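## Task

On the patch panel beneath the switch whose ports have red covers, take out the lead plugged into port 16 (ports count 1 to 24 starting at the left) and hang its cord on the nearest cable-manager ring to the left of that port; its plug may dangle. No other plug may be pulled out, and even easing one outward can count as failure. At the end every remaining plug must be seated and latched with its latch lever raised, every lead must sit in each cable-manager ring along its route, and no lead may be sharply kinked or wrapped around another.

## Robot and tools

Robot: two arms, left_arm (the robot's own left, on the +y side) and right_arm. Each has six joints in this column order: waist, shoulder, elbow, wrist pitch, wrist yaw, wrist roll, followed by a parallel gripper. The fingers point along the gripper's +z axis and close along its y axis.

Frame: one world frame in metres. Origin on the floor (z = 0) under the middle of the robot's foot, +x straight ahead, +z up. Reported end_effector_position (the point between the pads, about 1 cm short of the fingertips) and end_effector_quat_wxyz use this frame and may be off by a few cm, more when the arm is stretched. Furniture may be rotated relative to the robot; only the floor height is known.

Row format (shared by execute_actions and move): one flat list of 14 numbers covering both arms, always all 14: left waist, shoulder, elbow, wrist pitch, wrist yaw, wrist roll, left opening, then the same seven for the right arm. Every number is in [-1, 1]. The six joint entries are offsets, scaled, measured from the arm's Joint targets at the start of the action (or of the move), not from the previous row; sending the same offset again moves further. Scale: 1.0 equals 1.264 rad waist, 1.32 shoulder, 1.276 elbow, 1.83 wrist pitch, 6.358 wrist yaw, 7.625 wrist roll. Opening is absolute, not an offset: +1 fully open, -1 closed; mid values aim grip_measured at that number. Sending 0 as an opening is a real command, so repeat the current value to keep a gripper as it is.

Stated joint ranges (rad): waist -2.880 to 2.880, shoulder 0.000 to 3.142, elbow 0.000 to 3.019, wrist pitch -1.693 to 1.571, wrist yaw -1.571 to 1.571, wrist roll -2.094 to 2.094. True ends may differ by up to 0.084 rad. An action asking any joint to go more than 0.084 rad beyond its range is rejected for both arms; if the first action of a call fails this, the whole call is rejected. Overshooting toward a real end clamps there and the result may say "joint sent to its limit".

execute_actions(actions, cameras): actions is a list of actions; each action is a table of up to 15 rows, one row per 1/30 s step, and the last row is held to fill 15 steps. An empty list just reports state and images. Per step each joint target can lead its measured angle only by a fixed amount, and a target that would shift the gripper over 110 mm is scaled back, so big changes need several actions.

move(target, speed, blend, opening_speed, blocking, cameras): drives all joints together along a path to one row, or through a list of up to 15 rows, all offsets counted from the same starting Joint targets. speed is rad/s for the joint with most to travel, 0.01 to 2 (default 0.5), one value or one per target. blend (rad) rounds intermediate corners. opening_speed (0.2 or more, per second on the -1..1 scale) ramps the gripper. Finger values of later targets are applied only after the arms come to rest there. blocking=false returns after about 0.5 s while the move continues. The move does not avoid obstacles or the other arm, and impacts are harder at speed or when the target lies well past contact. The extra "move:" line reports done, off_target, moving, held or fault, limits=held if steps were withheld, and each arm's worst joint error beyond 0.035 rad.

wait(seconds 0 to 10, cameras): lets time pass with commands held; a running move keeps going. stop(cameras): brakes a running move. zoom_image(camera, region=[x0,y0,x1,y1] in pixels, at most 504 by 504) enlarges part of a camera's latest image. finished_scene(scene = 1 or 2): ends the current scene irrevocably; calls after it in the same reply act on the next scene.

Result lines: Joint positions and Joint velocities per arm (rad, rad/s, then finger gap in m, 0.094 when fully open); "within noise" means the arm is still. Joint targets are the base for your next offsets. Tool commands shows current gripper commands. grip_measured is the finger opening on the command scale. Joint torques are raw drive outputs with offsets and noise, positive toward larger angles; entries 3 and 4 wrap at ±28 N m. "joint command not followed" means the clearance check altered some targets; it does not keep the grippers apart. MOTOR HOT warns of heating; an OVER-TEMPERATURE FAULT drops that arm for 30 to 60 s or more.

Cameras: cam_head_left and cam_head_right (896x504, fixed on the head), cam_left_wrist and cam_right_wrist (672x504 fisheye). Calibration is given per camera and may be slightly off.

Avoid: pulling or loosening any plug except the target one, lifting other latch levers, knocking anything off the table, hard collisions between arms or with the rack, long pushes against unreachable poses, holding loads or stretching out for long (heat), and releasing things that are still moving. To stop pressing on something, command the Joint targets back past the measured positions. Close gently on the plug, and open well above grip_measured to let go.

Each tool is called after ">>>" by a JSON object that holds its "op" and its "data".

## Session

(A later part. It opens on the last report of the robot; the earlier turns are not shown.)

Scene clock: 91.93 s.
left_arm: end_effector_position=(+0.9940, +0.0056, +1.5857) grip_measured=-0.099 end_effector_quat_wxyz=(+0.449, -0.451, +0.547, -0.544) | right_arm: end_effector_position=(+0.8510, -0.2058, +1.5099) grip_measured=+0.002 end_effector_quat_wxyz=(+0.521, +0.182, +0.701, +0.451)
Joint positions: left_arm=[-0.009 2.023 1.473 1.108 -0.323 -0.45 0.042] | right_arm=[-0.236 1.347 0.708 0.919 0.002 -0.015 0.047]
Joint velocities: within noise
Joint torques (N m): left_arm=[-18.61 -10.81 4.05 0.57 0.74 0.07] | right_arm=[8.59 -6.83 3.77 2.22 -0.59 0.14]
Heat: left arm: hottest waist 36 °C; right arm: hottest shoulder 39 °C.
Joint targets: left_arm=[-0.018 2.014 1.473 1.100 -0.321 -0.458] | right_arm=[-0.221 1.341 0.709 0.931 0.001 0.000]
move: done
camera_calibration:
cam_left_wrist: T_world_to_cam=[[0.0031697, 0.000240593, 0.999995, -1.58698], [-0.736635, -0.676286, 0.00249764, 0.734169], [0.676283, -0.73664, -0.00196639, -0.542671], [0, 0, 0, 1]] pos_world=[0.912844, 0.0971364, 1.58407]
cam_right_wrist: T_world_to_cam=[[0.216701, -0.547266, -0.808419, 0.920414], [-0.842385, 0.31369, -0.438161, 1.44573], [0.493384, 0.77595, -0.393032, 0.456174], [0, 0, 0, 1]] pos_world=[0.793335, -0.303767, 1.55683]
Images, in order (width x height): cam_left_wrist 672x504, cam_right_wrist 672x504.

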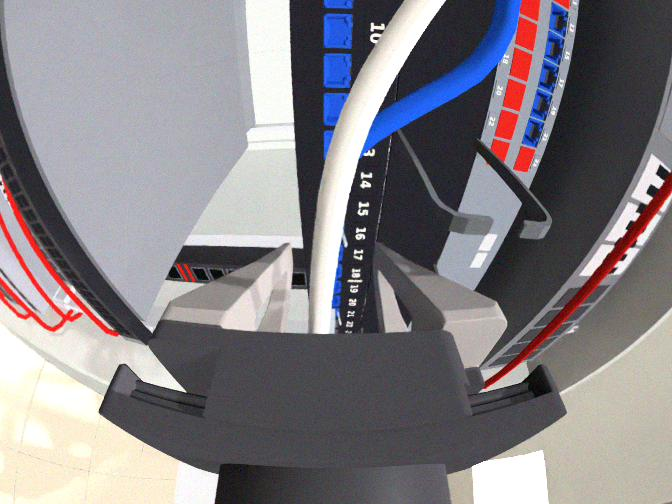

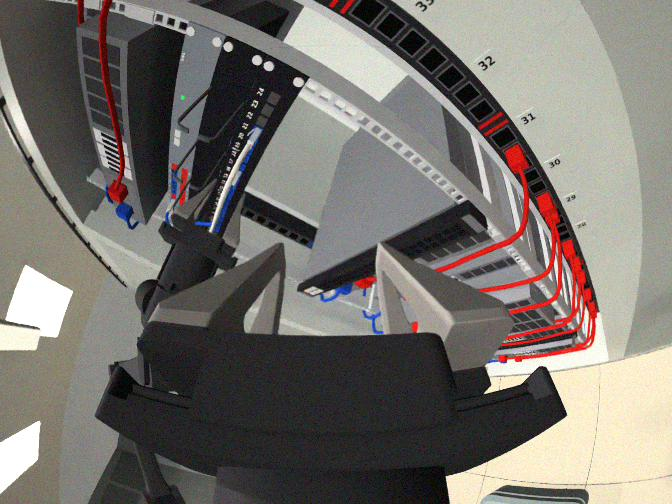

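>>> {"op": "move", "data": {"target": [0,0.0735,0.0831,0.024,-0.0038,0.0041,-0.1,0,0,0,0,0,0,0], "speed": 0.15, "cameras": ["cam_left_wrist","cam_right_wrist"]}}

>>> {"op": "zoom_image", "data": {"camera": "cam_left_wrist", "region": [240, 150, 420, 330]}}

>>> {"op": "zoom_image", "data": {"camera": "cam_right_wrist", "region": [150, 130, 270, 250]}}

Scene clock: 94.70 s.
left_arm: end_effector_position=(+1.0027, -0.0054, +1.5807) grip_measured=-0.099 end_effector_quat_wxyz=(+0.460, -0.467, +0.534, -0.534) | right_arm: end_effector_position=(+0.8510, -0.2058, +1.5099) grip_measured=+0.002 end_effector_quat_wxyz=(+0.521, +0.182, +0.701, +0.451)
Joint positions: left_arm=[-0.009 2.087 1.546 1.146 -0.346 -0.445 0.042] | right_arm=[-0.236 1.347 0.708 0.919 0.002 -0.015 0.047]
Joint velocities: within noise
Joint torques (N m): left_arm=[-19.25 -8.82 6.89 0.77 0.7 0.35] | right_arm=[8.47 -7.36 3.73 2.11 -0.6 0.15]
Heat: left arm: hottest waist 37 °C; right arm: hottest shoulder 39 °C.
Joint targets: left_arm=[-0.018 2.111 1.579 1.144 -0.345 -0.427] | right_arm=[-0.221 1.341 0.709 0.931 0.001 0.000]
move: done
camera_calibration:
cam_left_wrist: T_world_to_cam=[[0.00641329, 0.00942615, 0.999935, -1.58516], [-0.70184, -0.712246, 0.0112156, 0.684296], [0.712305, -0.701867, 0.00204781, -0.598966], [0, 0, 0, 1]] pos_world=[0.91708, 0.081935, 1.57861]
cam_right_wrist: T_world_to_cam=[[0.216701, -0.547266, -0.808419, 0.920414], [-0.842385, 0.31369, -0.438161, 1.44573], [0.493384, 0.77595, -0.393032, 0.456174], [0, 0, 0, 1]] pos_world=[0.793335, -0.303767, 1.55683]
Images, in order (width x height): cam_left_wrist 672x504, cam_right_wrist 672x504.

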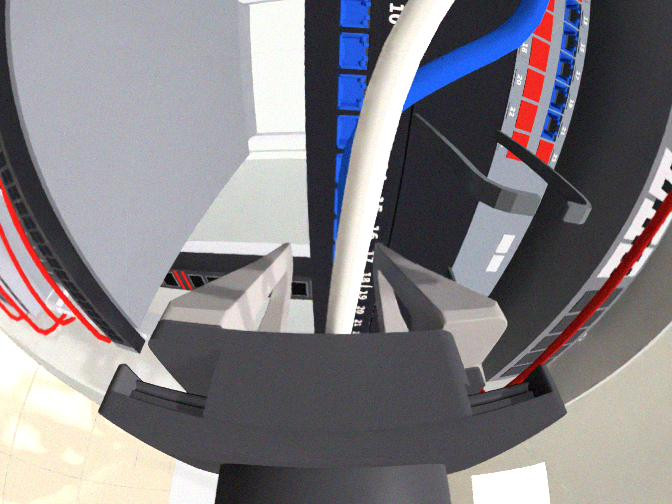

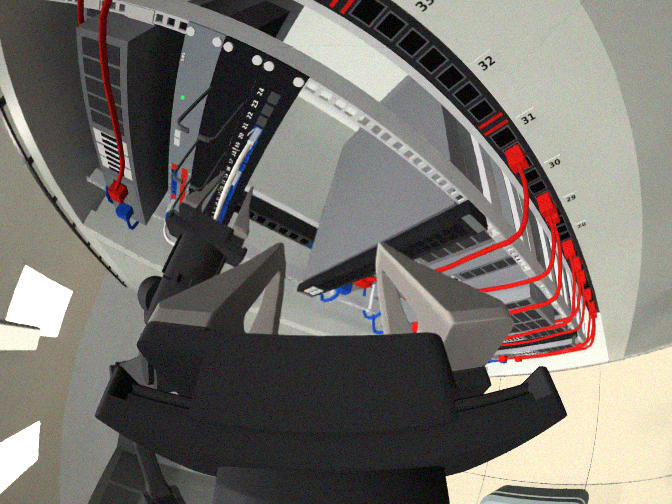

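Scaled by 2.800 from the camera's 672x504 image, which has a finer 960x720 frame.

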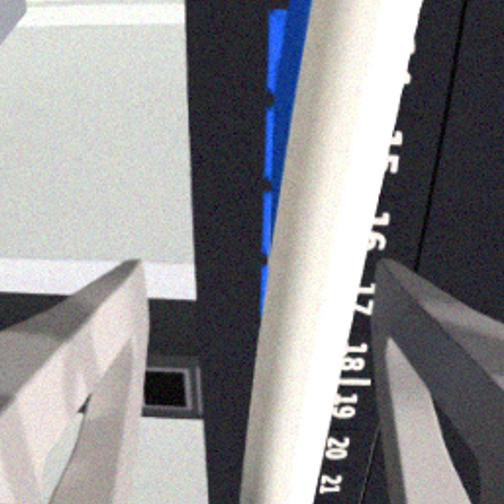

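Scaled by 4.200 from the camera's 672x504 image, which has a finer 960x720 frame.

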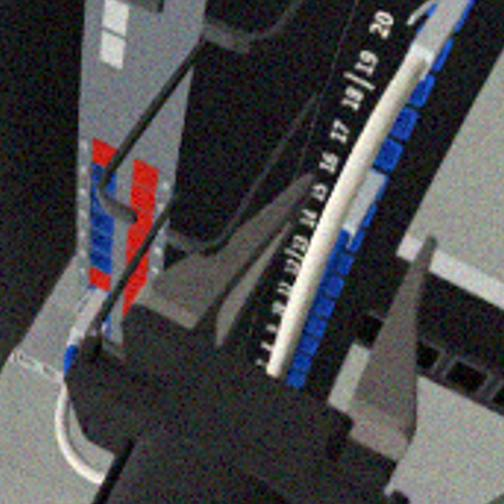

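>>> {"op": "move", "data": {"target": [-0.0134,0,0,0,0,0,-0.3,0,0,0,0,0,0,0], "speed": 0.1, "opening_speed": 0.5, "cameras": ["cam_left_wrist","cam_right_wrist"]}}

>>> {"op": "zoom_image", "data": {"camera": "cam_left_wrist", "region": [240, 150, 420, 330]}}

>>> {"op": "zoom_image", "data": {"camera": "cam_right_wrist", "region": [180, 150, 270, 240]}}

Scene clock: 96.00 s.
left_arm: end_effector_position=(+1.0054, -0.0042, +1.5824) grip_measured=-0.298 end_effector_quat_wxyz=(+0.463, -0.468, +0.532, -0.533) | right_arm: end_effector_position=(+0.8510, -0.2058, +1.5099) grip_measured=+0.002 end_effector_quat_wxyz=(+0.521, +0.182, +0.701, +0.451)
Joint positions: left_arm=[-0.009 2.089 1.555 1.146 -0.346 -0.44 0.033] | right_arm=[-0.236 1.347 0.708 0.919 0.002 -0.015 0.047]
Joint velocities: within noise
Joint torques (N m): left_arm=[-20.66 -9 6.16 0.76 0.7 0.27] | right_arm=[8.47 -7.06 3.73 2.13 -0.58 0.14]
Heat: left arm: hottest waist 37 °C; right arm: hottest shoulder 39 °C.
Joint targets: left_arm=[-0.035 2.111 1.579 1.144 -0.345 -0.427] | right_arm=[-0.221 1.341 0.709 0.931 0.001 0.000]
move: done
camera_calibration:
cam_left_wrist: T_world_to_cam=[[0.00321741, 0.00771845, 0.999965, -1.58375], [-0.697462, -0.716579, 0.00777518, 0.68808], [0.716614, -0.697463, 0.0030778, -0.606042], [0, 0, 0, 1]] pos_world=[0.919304, 0.082596, 1.58021]
cam_right_wrist: T_world_to_cam=[[0.216701, -0.547266, -0.808419, 0.920414], [-0.842385, 0.31369, -0.438161, 1.44573], [0.493384, 0.77595, -0.393032, 0.456174], [0, 0, 0, 1]] pos_world=[0.793335, -0.303767, 1.55683]
Images, in order (width x height): cam_left_wrist 672x504, cam_right_wrist 672x504.

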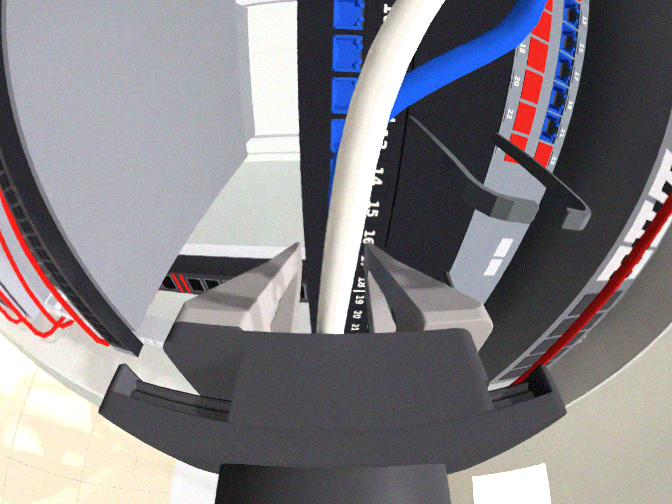

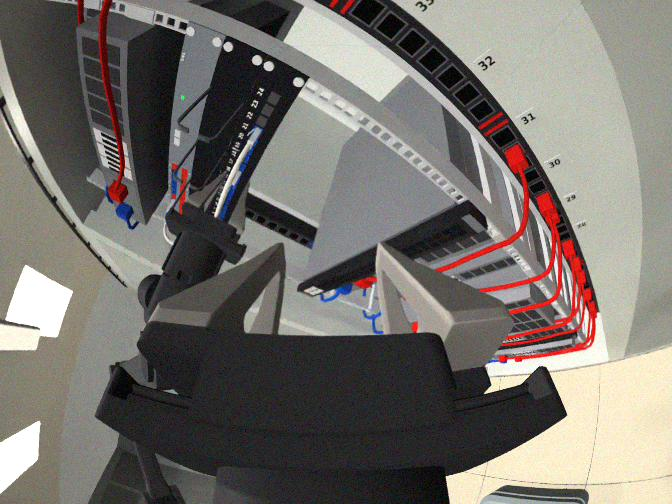

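Scaled by 2.800 from the camera's 672x504 image, which has a finer 960x720 frame.

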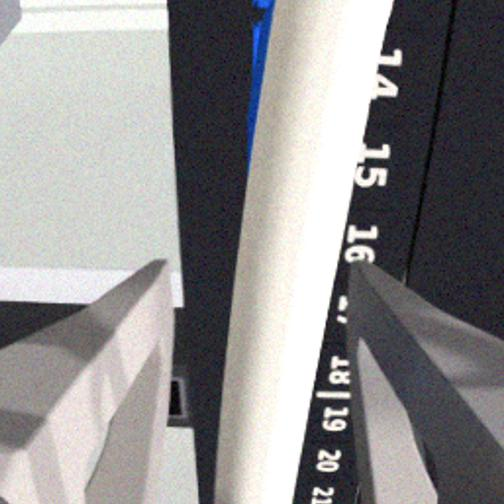

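Scaled by 5.600 from the camera's 672x504 image, which has a finer 960x720 frame.

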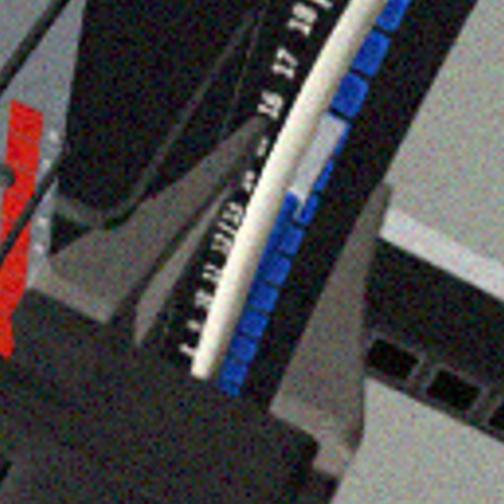

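>>> {"op": "move", "data": {"target": [0,0,0,0,0,0,-0.6,0,0,0,0,0,0,0], "speed": 0.1, "opening_speed": 0.4, "cameras": ["cam_left_wrist","cam_right_wrist"]}}

>>> {"op": "zoom_image", "data": {"camera": "cam_left_wrist", "region": [240, 150, 420, 330]}}

>>> {"op": "zoom_image", "data": {"camera": "cam_right_wrist", "region": [180, 150, 270, 240]}}

Scene clock: 98.37 s.
left_arm: end_effector_position=(+1.0016, -0.0117, +1.5787) grip_measured=-0.598 end_effector_quat_wxyz=(+0.462, -0.463, +0.537, -0.533) | right_arm: end_effector_position=(+0.8510, -0.2058, +1.5099) grip_measured=+0.002 end_effector_quat_wxyz=(+0.521, +0.182, +0.701, +0.451)
Joint positions: left_arm=[-0.009 2.1 1.555 1.146 -0.342 -0.435 0.019] | right_arm=[-0.236 1.347 0.708 0.919 0.002 -0.015 0.047]
Joint velocities: within noise
Joint torques (N m): left_arm=[-20.72 -10.05 6.13 0.76 0.53 0.22] | right_arm=[8.53 -7.12 3.56 2.14 -0.57 0.13]
Heat: left arm: hottest waist 37 °C; right arm: hottest shoulder 38 °C.
Joint targets: left_arm=[-0.035 2.111 1.579 1.144 -0.345 -0.427] | right_arm=[-0.221 1.341 0.709 0.931 0.001 0.000]
move: done
camera_calibration:
cam_left_wrist: T_world_to_cam=[[0.00283537, -0.00129422, 0.999995, -1.57975], [-0.70574, -0.70847, 0.00108412, 0.699013], [0.708465, -0.70574, -0.00292215, -0.590945], [0, 0, 0, 1]] pos_world=[0.916464, 0.0761325, 1.57726]
cam_right_wrist: T_world_to_cam=[[0.216701, -0.547266, -0.808419, 0.920414], [-0.842385, 0.31369, -0.438161, 1.44573], [0.493384, 0.77595, -0.393032, 0.456174], [0, 0, 0, 1]] pos_world=[0.793335, -0.303767, 1.55683]
Images, in order (width x height): cam_left_wrist 672x504, cam_right_wrist 672x504.

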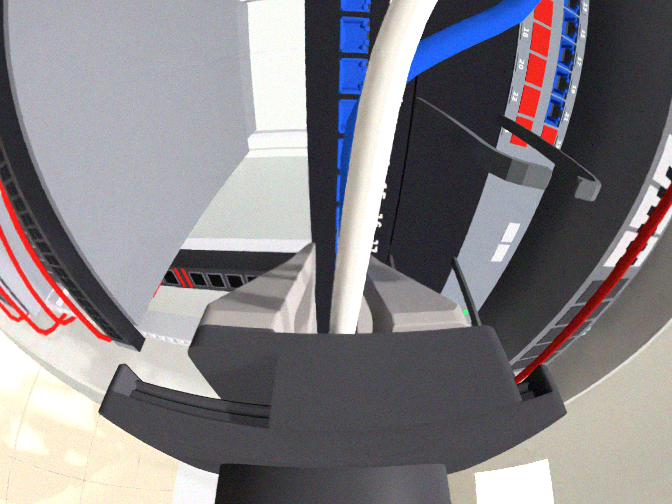

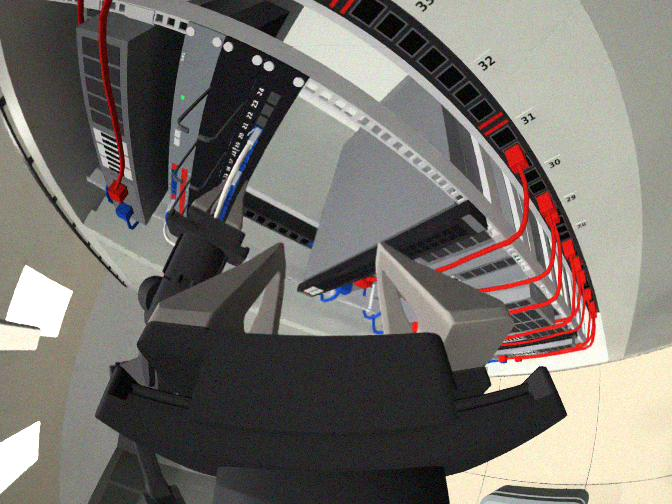

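Scaled by 2.800 from the camera's 672x504 image, which has a finer 960x720 frame.

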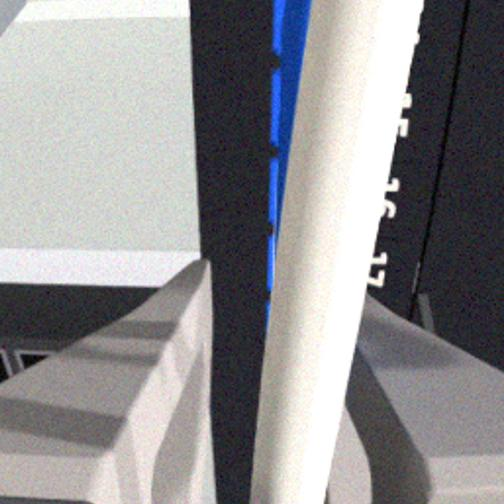

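Scaled by 5.600 from the camera's 672x504 image, which has a finer 960x720 frame.

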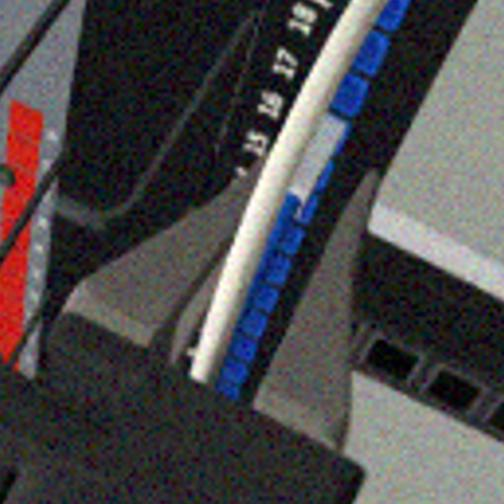

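>>> {"op": "move", "data": {"target": [-0.010,-0.0285,0,0,0,0,-0.6,0,0,0,0,0,0,0], "speed": 0.1, "opening_speed": 0.4, "cameras": ["cam_left_wrist","cam_right_wrist"]}}

>>> {"op": "zoom_image", "data": {"camera": "cam_right_wrist", "region": [180, 150, 270, 240]}}

Scene clock: 99.93 s.
left_arm: end_effector_position=(+1.0044, -0.0061, +1.5831) grip_measured=-0.598 end_effector_quat_wxyz=(+0.464, -0.465, +0.534, -0.533) | right_arm: end_effector_position=(+0.8510, -0.2058, +1.5099) grip_measured=+0.002 end_effector_quat_wxyz=(+0.521, +0.182, +0.701, +0.451)
Joint positions: left_arm=[-0.01 2.091 1.555 1.146 -0.344 -0.434 0.019] | right_arm=[-0.236 1.347 0.708 0.919 0.002 -0.015 0.047]
Joint velocities: within noise
Joint torques (N m): left_arm=[-21.6 -12.51 6.11 0.77 0.57 0.21] | right_arm=[8.35 -6.83 3.75 2.22 -0.58 0.15]
Heat: left arm: hottest waist 37 °C; right arm: hottest shoulder 38 °C.
Joint targets: left_arm=[-0.048 2.073 1.579 1.144 -0.345 -0.427] | right_arm=[-0.221 1.341 0.709 0.931 0.001 0.000]
move: off_target (left_arm); left_arm: the waist is farthest, 0.037 rad from its target
camera_calibration:
cam_left_wrist: T_world_to_cam=[[-0.000167453, 0.0025934, 0.999997, -1.58111], [-0.700026, -0.714116, 0.00173477, 0.698167], [0.714118, -0.700023, 0.00193502, -0.60229], [0, 0, 0, 1]] pos_world=[0.918576, 0.0810551, 1.58106]
cam_right_wrist: T_world_to_cam=[[0.216701, -0.547266, -0.808419, 0.920414], [-0.842385, 0.31369, -0.438161, 1.44573], [0.493384, 0.77595, -0.393032, 0.456174], [0, 0, 0, 1]] pos_world=[0.793335, -0.303767, 1.55683]
Images, in order (width x height): cam_left_wrist 672x504, cam_right_wrist 672x504.

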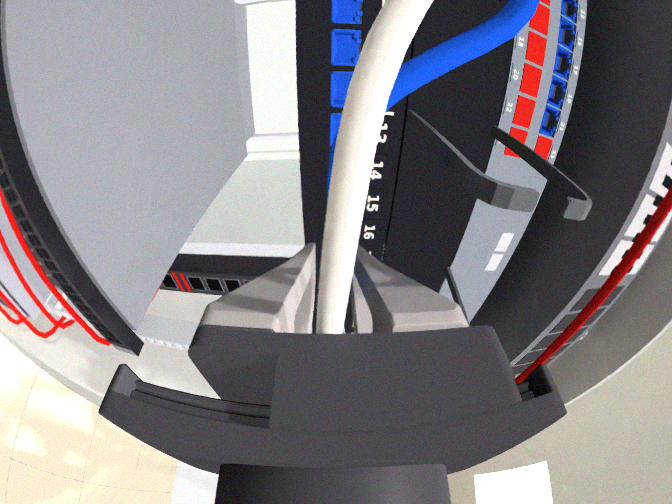

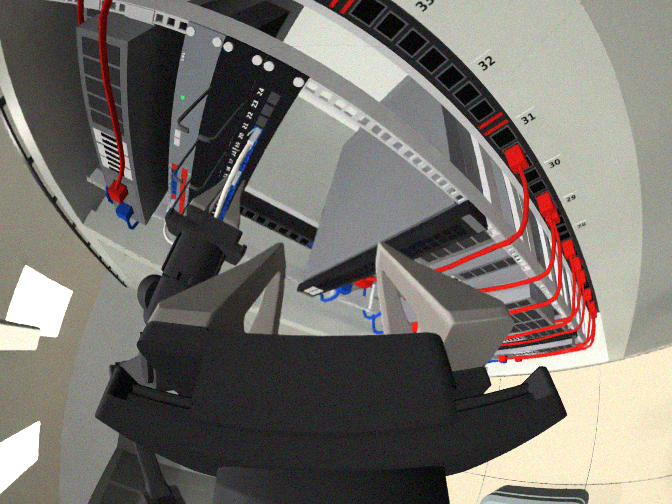

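Scaled by 5.600 from the camera's 672x504 image, which has a finer 960x720 frame.

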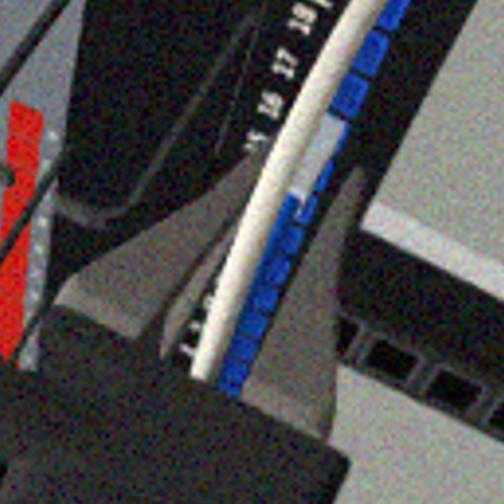

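>>> {"op": "move", "data": {"target": [0,0,0,0,0,0,-0.9,0,0,0,0,0,0,0], "speed": 0.1, "opening_speed": 0.3, "cameras": ["cam_left_wrist","cam_right_wrist"]}}

>>> {"op": "zoom_image", "data": {"camera": "cam_right_wrist", "region": [180, 150, 270, 240]}}

>>> {"op": "zoom_image", "data": {"camera": "cam_left_wrist", "region": [270, 180, 410, 320]}}

Scene clock: 101.87 s.
left_arm: end_effector_position=(+1.0040, -0.0064, +1.5850) grip_measured=-0.870 end_effector_quat_wxyz=(+0.464, -0.464, +0.533, -0.534) | right_arm: end_effector_position=(+0.8510, -0.2058, +1.5099) grip_measured=+0.002 end_effector_quat_wxyz=(+0.521, +0.182, +0.701, +0.451)
Joint positions: left_arm=[-0.012 2.09 1.555 1.146 -0.344 -0.434 0.006] | right_arm=[-0.236 1.347 0.708 0.919 0.002 -0.015 0.047]
Joint velocities: within noise
Joint torques (N m): left_arm=[-21.36 -12.16 6.15 0.76 0.57 0.21] | right_arm=[8.41 -7.12 3.62 2.11 -0.61 0.15]
Heat: left arm: hottest waist 37 °C; right arm: hottest shoulder 38 °C.
Joint targets: left_arm=[-0.048 2.073 1.579 1.144 -0.345 -0.427] | right_arm=[-0.221 1.341 0.709 0.931 0.001 0.000]
move: off_target (left_arm); left_arm: the waist is farthest, 0.036 rad from its target
camera_calibration:
cam_left_wrist: T_world_to_cam=[[-0.00181413, 0.00394431, 0.999991, -1.58129], [-0.700411, -0.713738, 0.00154458, 0.69842], [0.713737, -0.700402, 0.00405745, -0.60519], [0, 0, 0, 1]] pos_world=[0.918259, 0.08085, 1.58265]
cam_right_wrist: T_world_to_cam=[[0.216701, -0.547266, -0.808419, 0.920414], [-0.842385, 0.31369, -0.438161, 1.44573], [0.493384, 0.77595, -0.393032, 0.456174], [0, 0, 0, 1]] pos_world=[0.793335, -0.303767, 1.55683]
Images, in order (width x height): cam_left_wrist 672x504, cam_right_wrist 672x504.

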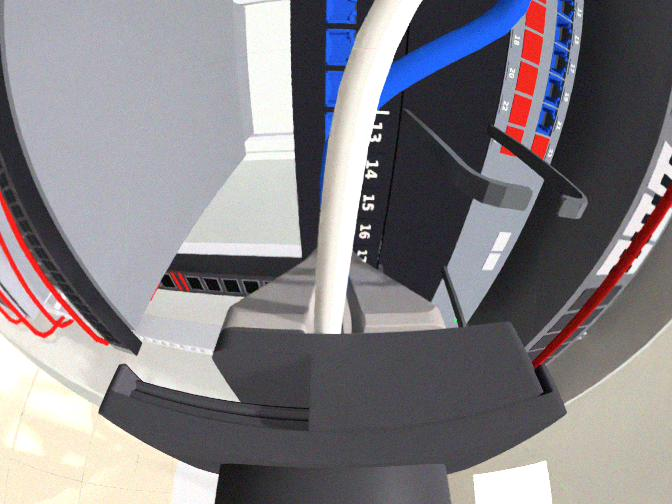

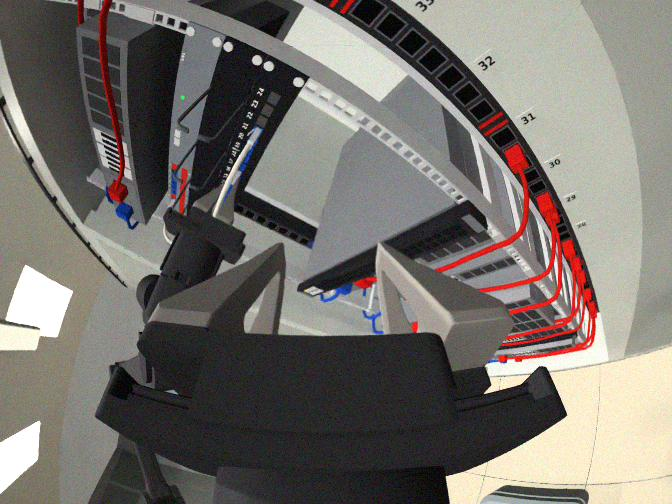

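Scaled by 5.600 from the camera's 672x504 image, which has a finer 960x720 frame.

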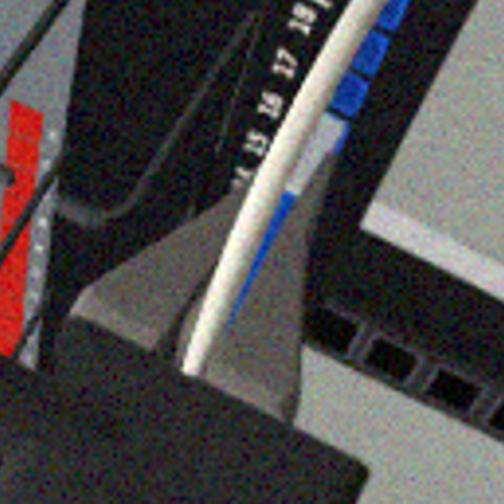

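Scaled by 3.600 from the camera's 672x504 image, which has a finer 960x720 frame.

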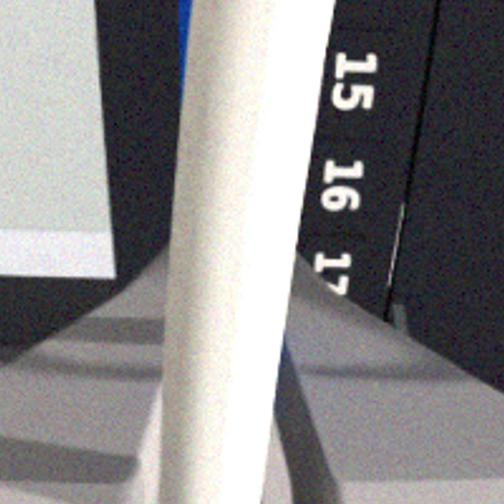

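>>> {"op": "move", "data": {"target": [-0.0055,-0.0068,-0.0462,0.0169,-0.0009,0.0005,-0.95,0,0,0,0,0,0,0], "speed": 0.1, "cameras": ["cam_left_wrist","cam_right_wrist"]}}

>>> {"op": "zoom_image", "data": {"camera": "cam_right_wrist", "region": [180, 110, 280, 210]}}

>>> {"op": "zoom_image", "data": {"camera": "cam_left_wrist", "region": [270, 180, 410, 320]}}

Scene clock: 105.20 s.
left_arm: end_effector_position=(+1.0020, -0.0061, +1.5848) grip_measured=-0.872 end_effector_quat_wxyz=(+0.464, -0.462, +0.535, -0.534) | right_arm: end_effector_position=(+0.8510, -0.2058, +1.5099) grip_measured=+0.002 end_effector_quat_wxyz=(+0.521, +0.182, +0.701, +0.451)
Joint positions: left_arm=[-0.013 2.085 1.546 1.146 -0.342 -0.431 0.006] | right_arm=[-0.236 1.347 0.708 0.919 0.002 -0.015 0.047]
Joint velocities: within noise
Joint torques (N m): left_arm=[-21.89 -12.51 2.07 1.87 0.23 0.23] | right_arm=[8.47 -7.3 3.77 2.15 -0.59 0.12]
Heat: left arm: hottest waist 38 °C; right arm: hottest shoulder 38 °C.
Joint targets: left_arm=[-0.055 2.064 1.520 1.175 -0.351 -0.423] | right_arm=[-0.221 1.341 0.709 0.931 0.001 0.000]
move: off_target (left_arm); left_arm: the waist is farthest, 0.042 rad from its target
camera_calibration:
cam_left_wrist: T_world_to_cam=[[-0.00219713, -0.0000362451, 0.999998, -1.58077], [-0.703793, -0.710403, -0.00157208, 0.705531], [0.710401, -0.703795, 0.00153534, -0.596267], [0, 0, 0, 1]] pos_world=[0.916664, 0.0815043, 1.58279]
cam_right_wrist: T_world_to_cam=[[0.216701, -0.547266, -0.808419, 0.920414], [-0.842385, 0.31369, -0.438161, 1.44573], [0.493384, 0.77595, -0.393032, 0.456174], [0, 0, 0, 1]] pos_world=[0.793335, -0.303767, 1.55683]
Images, in order (width x height): cam_left_wrist 672x504, cam_right_wrist 672x504.

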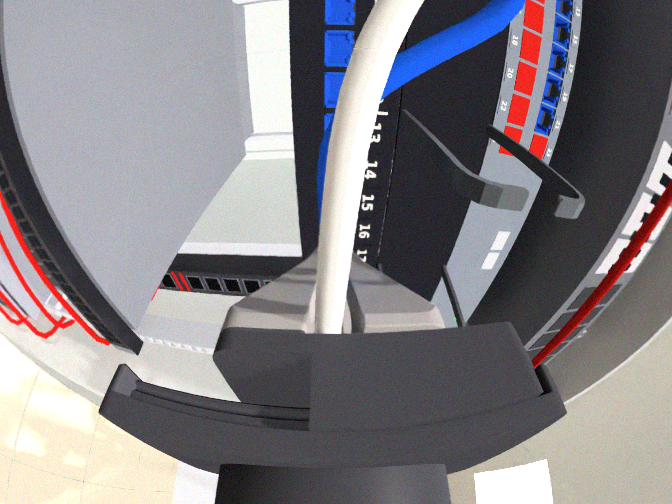

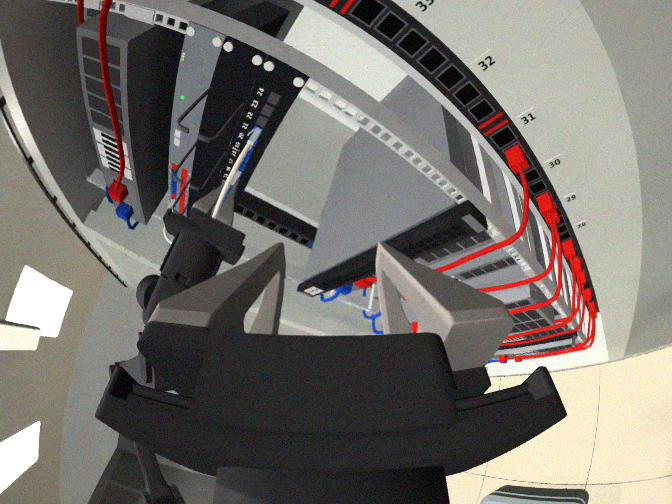

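Scaled by 5.040 from the camera's 672x504 image, which has a finer 960x720 frame.

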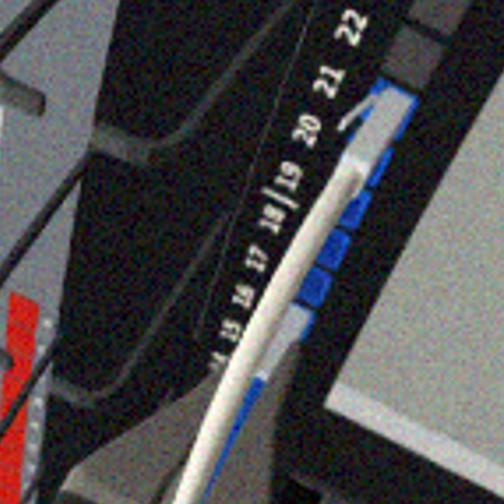

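Scaled by 3.600 from the camera's 672x504 image, which has a finer 960x720 frame.

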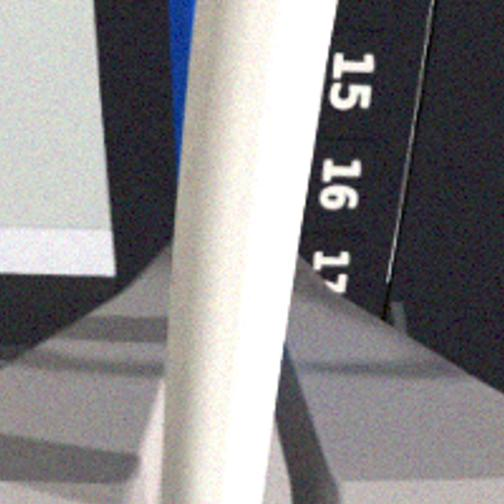

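>>> {"op": "move", "data": {"target": [-0.0040,-0.0068,-0.0313,0.0219,-0.0009,0.0005,-0.95,0,0,0,0,0,0,0], "speed": 0.1, "cameras": ["cam_left_wrist","cam_right_wrist"]}}

>>> {"op": "zoom_image", "data": {"camera": "cam_right_wrist", "region": [180, 110, 280, 210]}}

>>> {"op": "zoom_image", "data": {"camera": "cam_left_wrist", "region": [270, 180, 410, 320]}}

Scene clock: 106.23 s.
left_arm: end_effector_position=(+0.9986, -0.0075, +1.5831) grip_measured=-0.873 end_effector_quat_wxyz=(+0.463, -0.459, +0.539, -0.534) | right_arm: end_effector_position=(+0.8510, -0.2058, +1.5099) grip_measured=+0.002 end_effector_quat_wxyz=(+0.521, +0.182, +0.701, +0.451)
Joint positions: left_arm=[-0.013 2.083 1.534 1.146 -0.34 -0.429 0.006] | right_arm=[-0.236 1.347 0.708 0.919 0.002 -0.015 0.047]
Joint velocities: within noise
Joint torques (N m): left_arm=[-22.24 -12.98 -0.27 3.3 -0.11 0.25] | right_arm=[8.35 -7.24 3.77 2.17 -0.6 0.17]
Heat: left arm: hottest waist 38 °C; right arm: hottest shoulder 38 °C.
Joint targets: left_arm=[-0.060 2.055 1.480 1.215 -0.356 -0.419] | right_arm=[-0.221 1.341 0.709 0.931 0.001 0.000]
move: off_target (left_arm); left_arm: the wrist pitch is farthest, 0.069 rad from its target
camera_calibration:
cam_left_wrist: T_world_to_cam=[[-0.00124756, -0.00544256, 0.999984, -1.57999], [-0.709672, -0.704517, -0.00471981, 0.713031], [0.704531, -0.709667, -0.0029835, -0.581884], [0, 0, 0, 1]] pos_world=[0.914002, 0.0807997, 1.58159]
cam_right_wrist: T_world_to_cam=[[0.216701, -0.547266, -0.808419, 0.920414], [-0.842385, 0.31369, -0.438161, 1.44573], [0.493384, 0.77595, -0.393032, 0.456174], [0, 0, 0, 1]] pos_world=[0.793335, -0.303767, 1.55683]
Images, in order (width x height): cam_left_wrist 672x504, cam_right_wrist 672x504.

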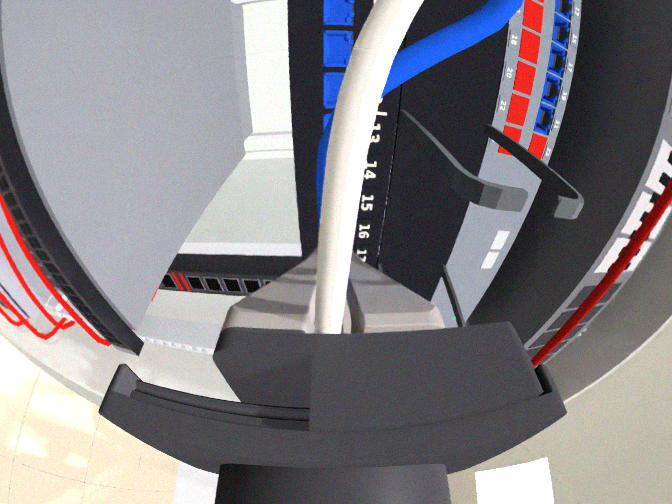

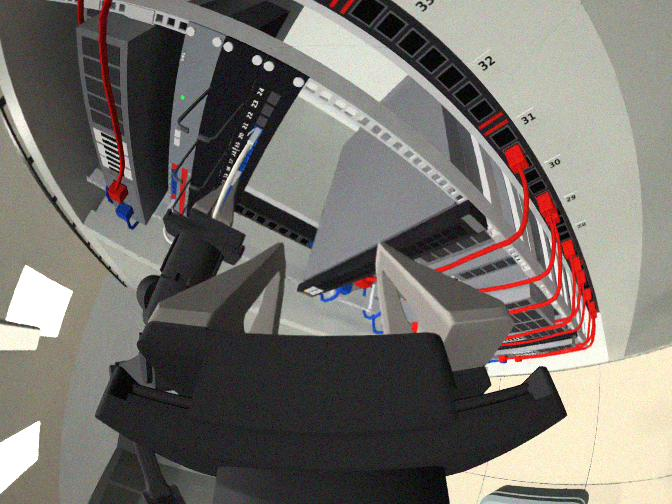

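Scaled by 5.040 from the camera's 672x504 image, which has a finer 960x720 frame.

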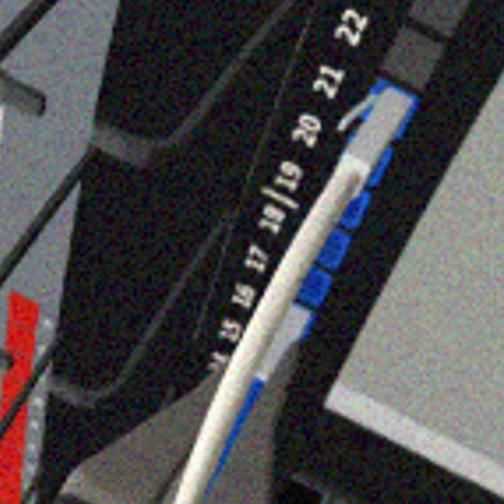

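Scaled by 3.600 from the camera's 672x504 image, which has a finer 960x720 frame.

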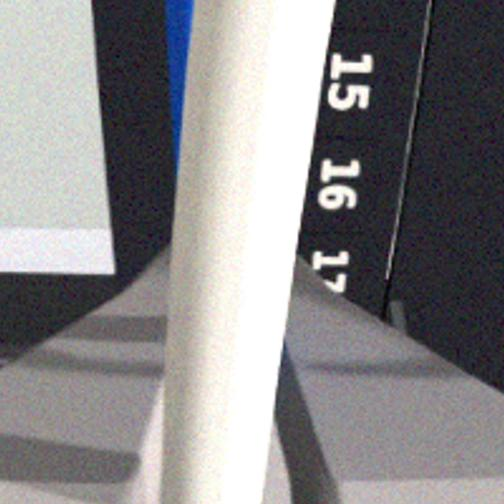

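>>> {"op": "move", "data": {"target": [-0.0237,0.0265,-0.0157,-0.030,0.0013,-0.0008,-0.95,0,0,0,0,0,0,0], "speed": 0.1, "cameras": ["cam_left_wrist","cam_right_wrist"]}}

>>> {"op": "zoom_image", "data": {"camera": "cam_right_wrist", "region": [180, 110, 280, 210]}}

>>> {"op": "zoom_image", "data": {"camera": "cam_left_wrist", "region": [270, 180, 410, 320]}}

Scene clock: 108.23 s.
left_arm: end_effector_position=(+0.9968, -0.0101, +1.5823) grip_measured=-0.873 end_effector_quat_wxyz=(+0.461, -0.455, +0.542, -0.536) | right_arm: end_effector_position=(+0.8510, -0.2058, +1.5099) grip_measured=+0.002 end_effector_quat_wxyz=(+0.521, +0.182, +0.701, +0.451)
Joint positions: left_arm=[-0.013 2.082 1.53 1.139 -0.336 -0.428 0.006] | right_arm=[-0.236 1.347 0.708 0.919 0.002 -0.015 0.047]
Joint velocities: within noise
Joint torques (N m): left_arm=[-24.59 -10.11 -1.57 1.55 0.1 0.17] | right_arm=[8.29 -6.59 3.75 2.18 -0.58 0.16]
Heat: left arm: hottest waist 38 °C; right arm: hottest shoulder 38 °C.
Joint targets: left_arm=[-0.089 2.090 1.460 1.160 -0.348 -0.425] | right_arm=[-0.221 1.341 0.709 0.931 0.001 0.000]
move: off_target (left_arm); left_arm: the waist is farthest, 0.077 rad from its target
camera_calibration:
cam_left_wrist: T_world_to_cam=[[-0.00147488, -0.00902959, 0.999958, -1.57899], [-0.717113, -0.696918, -0.00735085, 0.721579], [0.696955, -0.717094, -0.00544737, -0.57108], [0, 0, 0, 1]] pos_world=[0.913143, 0.0791057, 1.58111]
cam_right_wrist: T_world_to_cam=[[0.216701, -0.547266, -0.808419, 0.920414], [-0.842385, 0.31369, -0.438161, 1.44573], [0.493384, 0.77595, -0.393032, 0.456174], [0, 0, 0, 1]] pos_world=[0.793335, -0.303767, 1.55683]
Images, in order (width x height): cam_left_wrist 672x504, cam_right_wrist 672x504.

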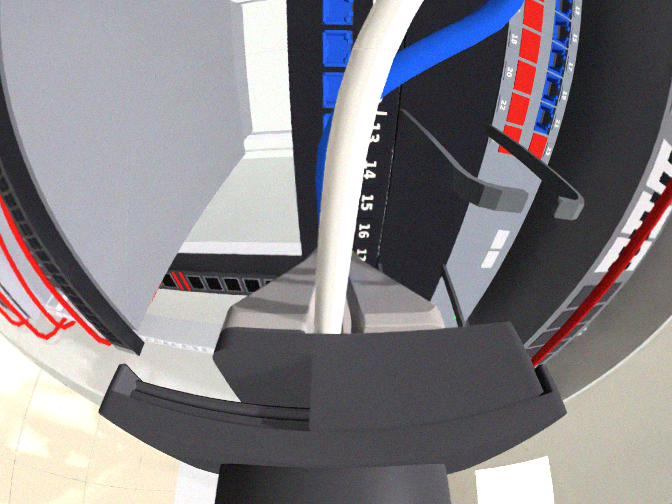

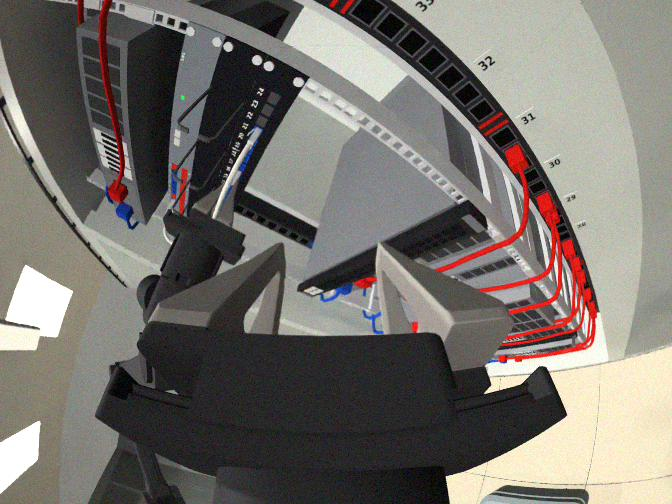

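Scaled by 5.040 from the camera's 672x504 image, which has a finer 960x720 frame.

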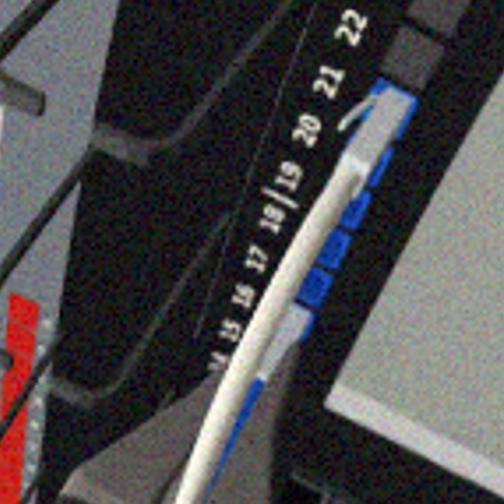

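Scaled by 3.600 from the camera's 672x504 image, which has a finer 960x720 frame.

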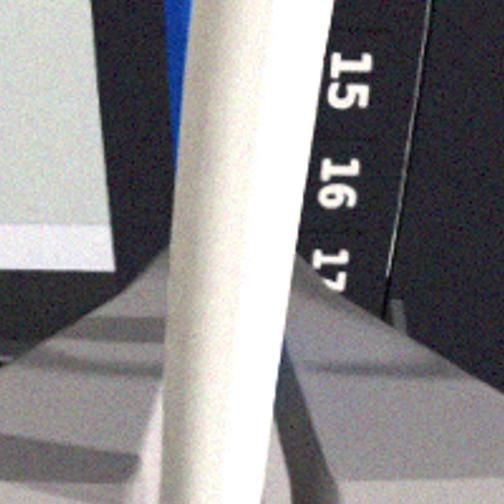

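>>> {"op": "move", "data": {"target": [-0.0158,0.0076,-0.031,-0.0055,0,0,-0.95,0,0,0,0,0,0,0], "speed": 0.1, "cameras": ["cam_left_wrist","cam_right_wrist"]}}

>>> {"op": "zoom_image", "data": {"camera": "cam_right_wrist", "region": [180, 110, 280, 210]}}

Scene clock: 109.37 s.
left_arm: end_effector_position=(+0.9948, -0.0120, +1.5821) grip_measured=-0.873 end_effector_quat_wxyz=(+0.457, -0.451, +0.547, -0.537) | right_arm: end_effector_position=(+0.8510, -0.2058, +1.5099) grip_measured=+0.002 end_effector_quat_wxyz=(+0.521, +0.182, +0.701, +0.451)
Joint positions: left_arm=[-0.015 2.077 1.522 1.126 -0.336 -0.428 0.006] | right_arm=[-0.236 1.347 0.708 0.919 0.002 -0.015 0.047]
Joint velocities: within noise
Joint torques (N m): left_arm=[-26.05 -8.82 -4.16 1.68 0.07 0.17] | right_arm=[8.76 -7.06 3.71 2.1 -0.62 0.14]
Heat: left arm: hottest waist 38 °C; right arm: hottest shoulder 38 °C.
Joint targets: left_arm=[-0.110 2.101 1.421 1.150 -0.348 -0.425] | right_arm=[-0.221 1.341 0.709 0.931 0.001 0.000]
move: off_target (left_arm); left_arm: the elbow is farthest, 0.102 rad from its target
camera_calibration:
cam_left_wrist: T_world_to_cam=[[0.00237323, -0.0139656, 0.9999, -1.58261], [-0.726828, -0.686775, -0.0078671, 0.729432], [0.686816, -0.726736, -0.0117805, -0.551039], [0, 0, 0, 1]] pos_world=[0.912389, 0.0783933, 1.5817]
cam_right_wrist: T_world_to_cam=[[0.216701, -0.547266, -0.808419, 0.920414], [-0.842385, 0.31369, -0.438161, 1.44573], [0.493384, 0.77595, -0.393032, 0.456174], [0, 0, 0, 1]] pos_world=[0.793335, -0.303767, 1.55683]
Images, in order (width x height): cam_left_wrist 672x504, cam_right_wrist 672x504.

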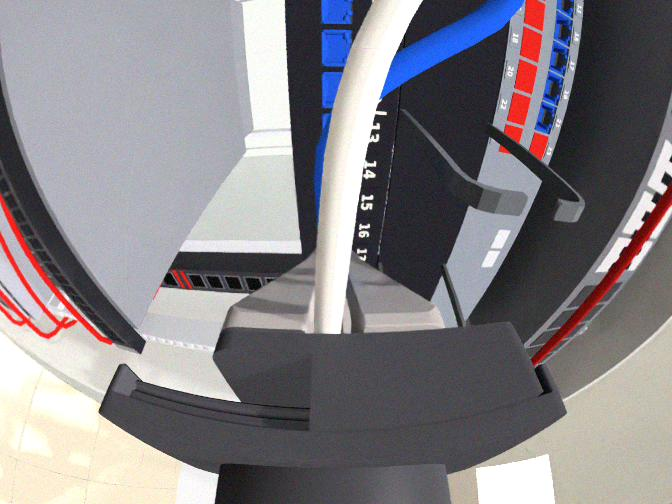

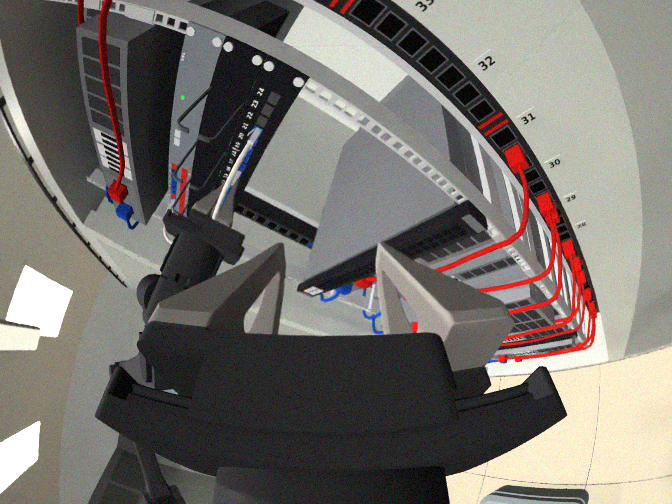

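Scaled by 5.040 from the camera's 672x504 image, which has a finer 960x720 frame.

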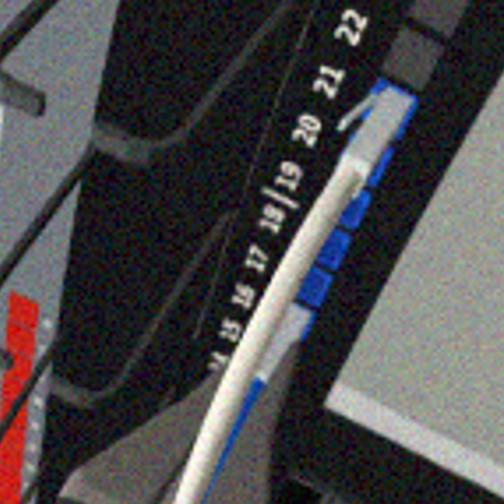

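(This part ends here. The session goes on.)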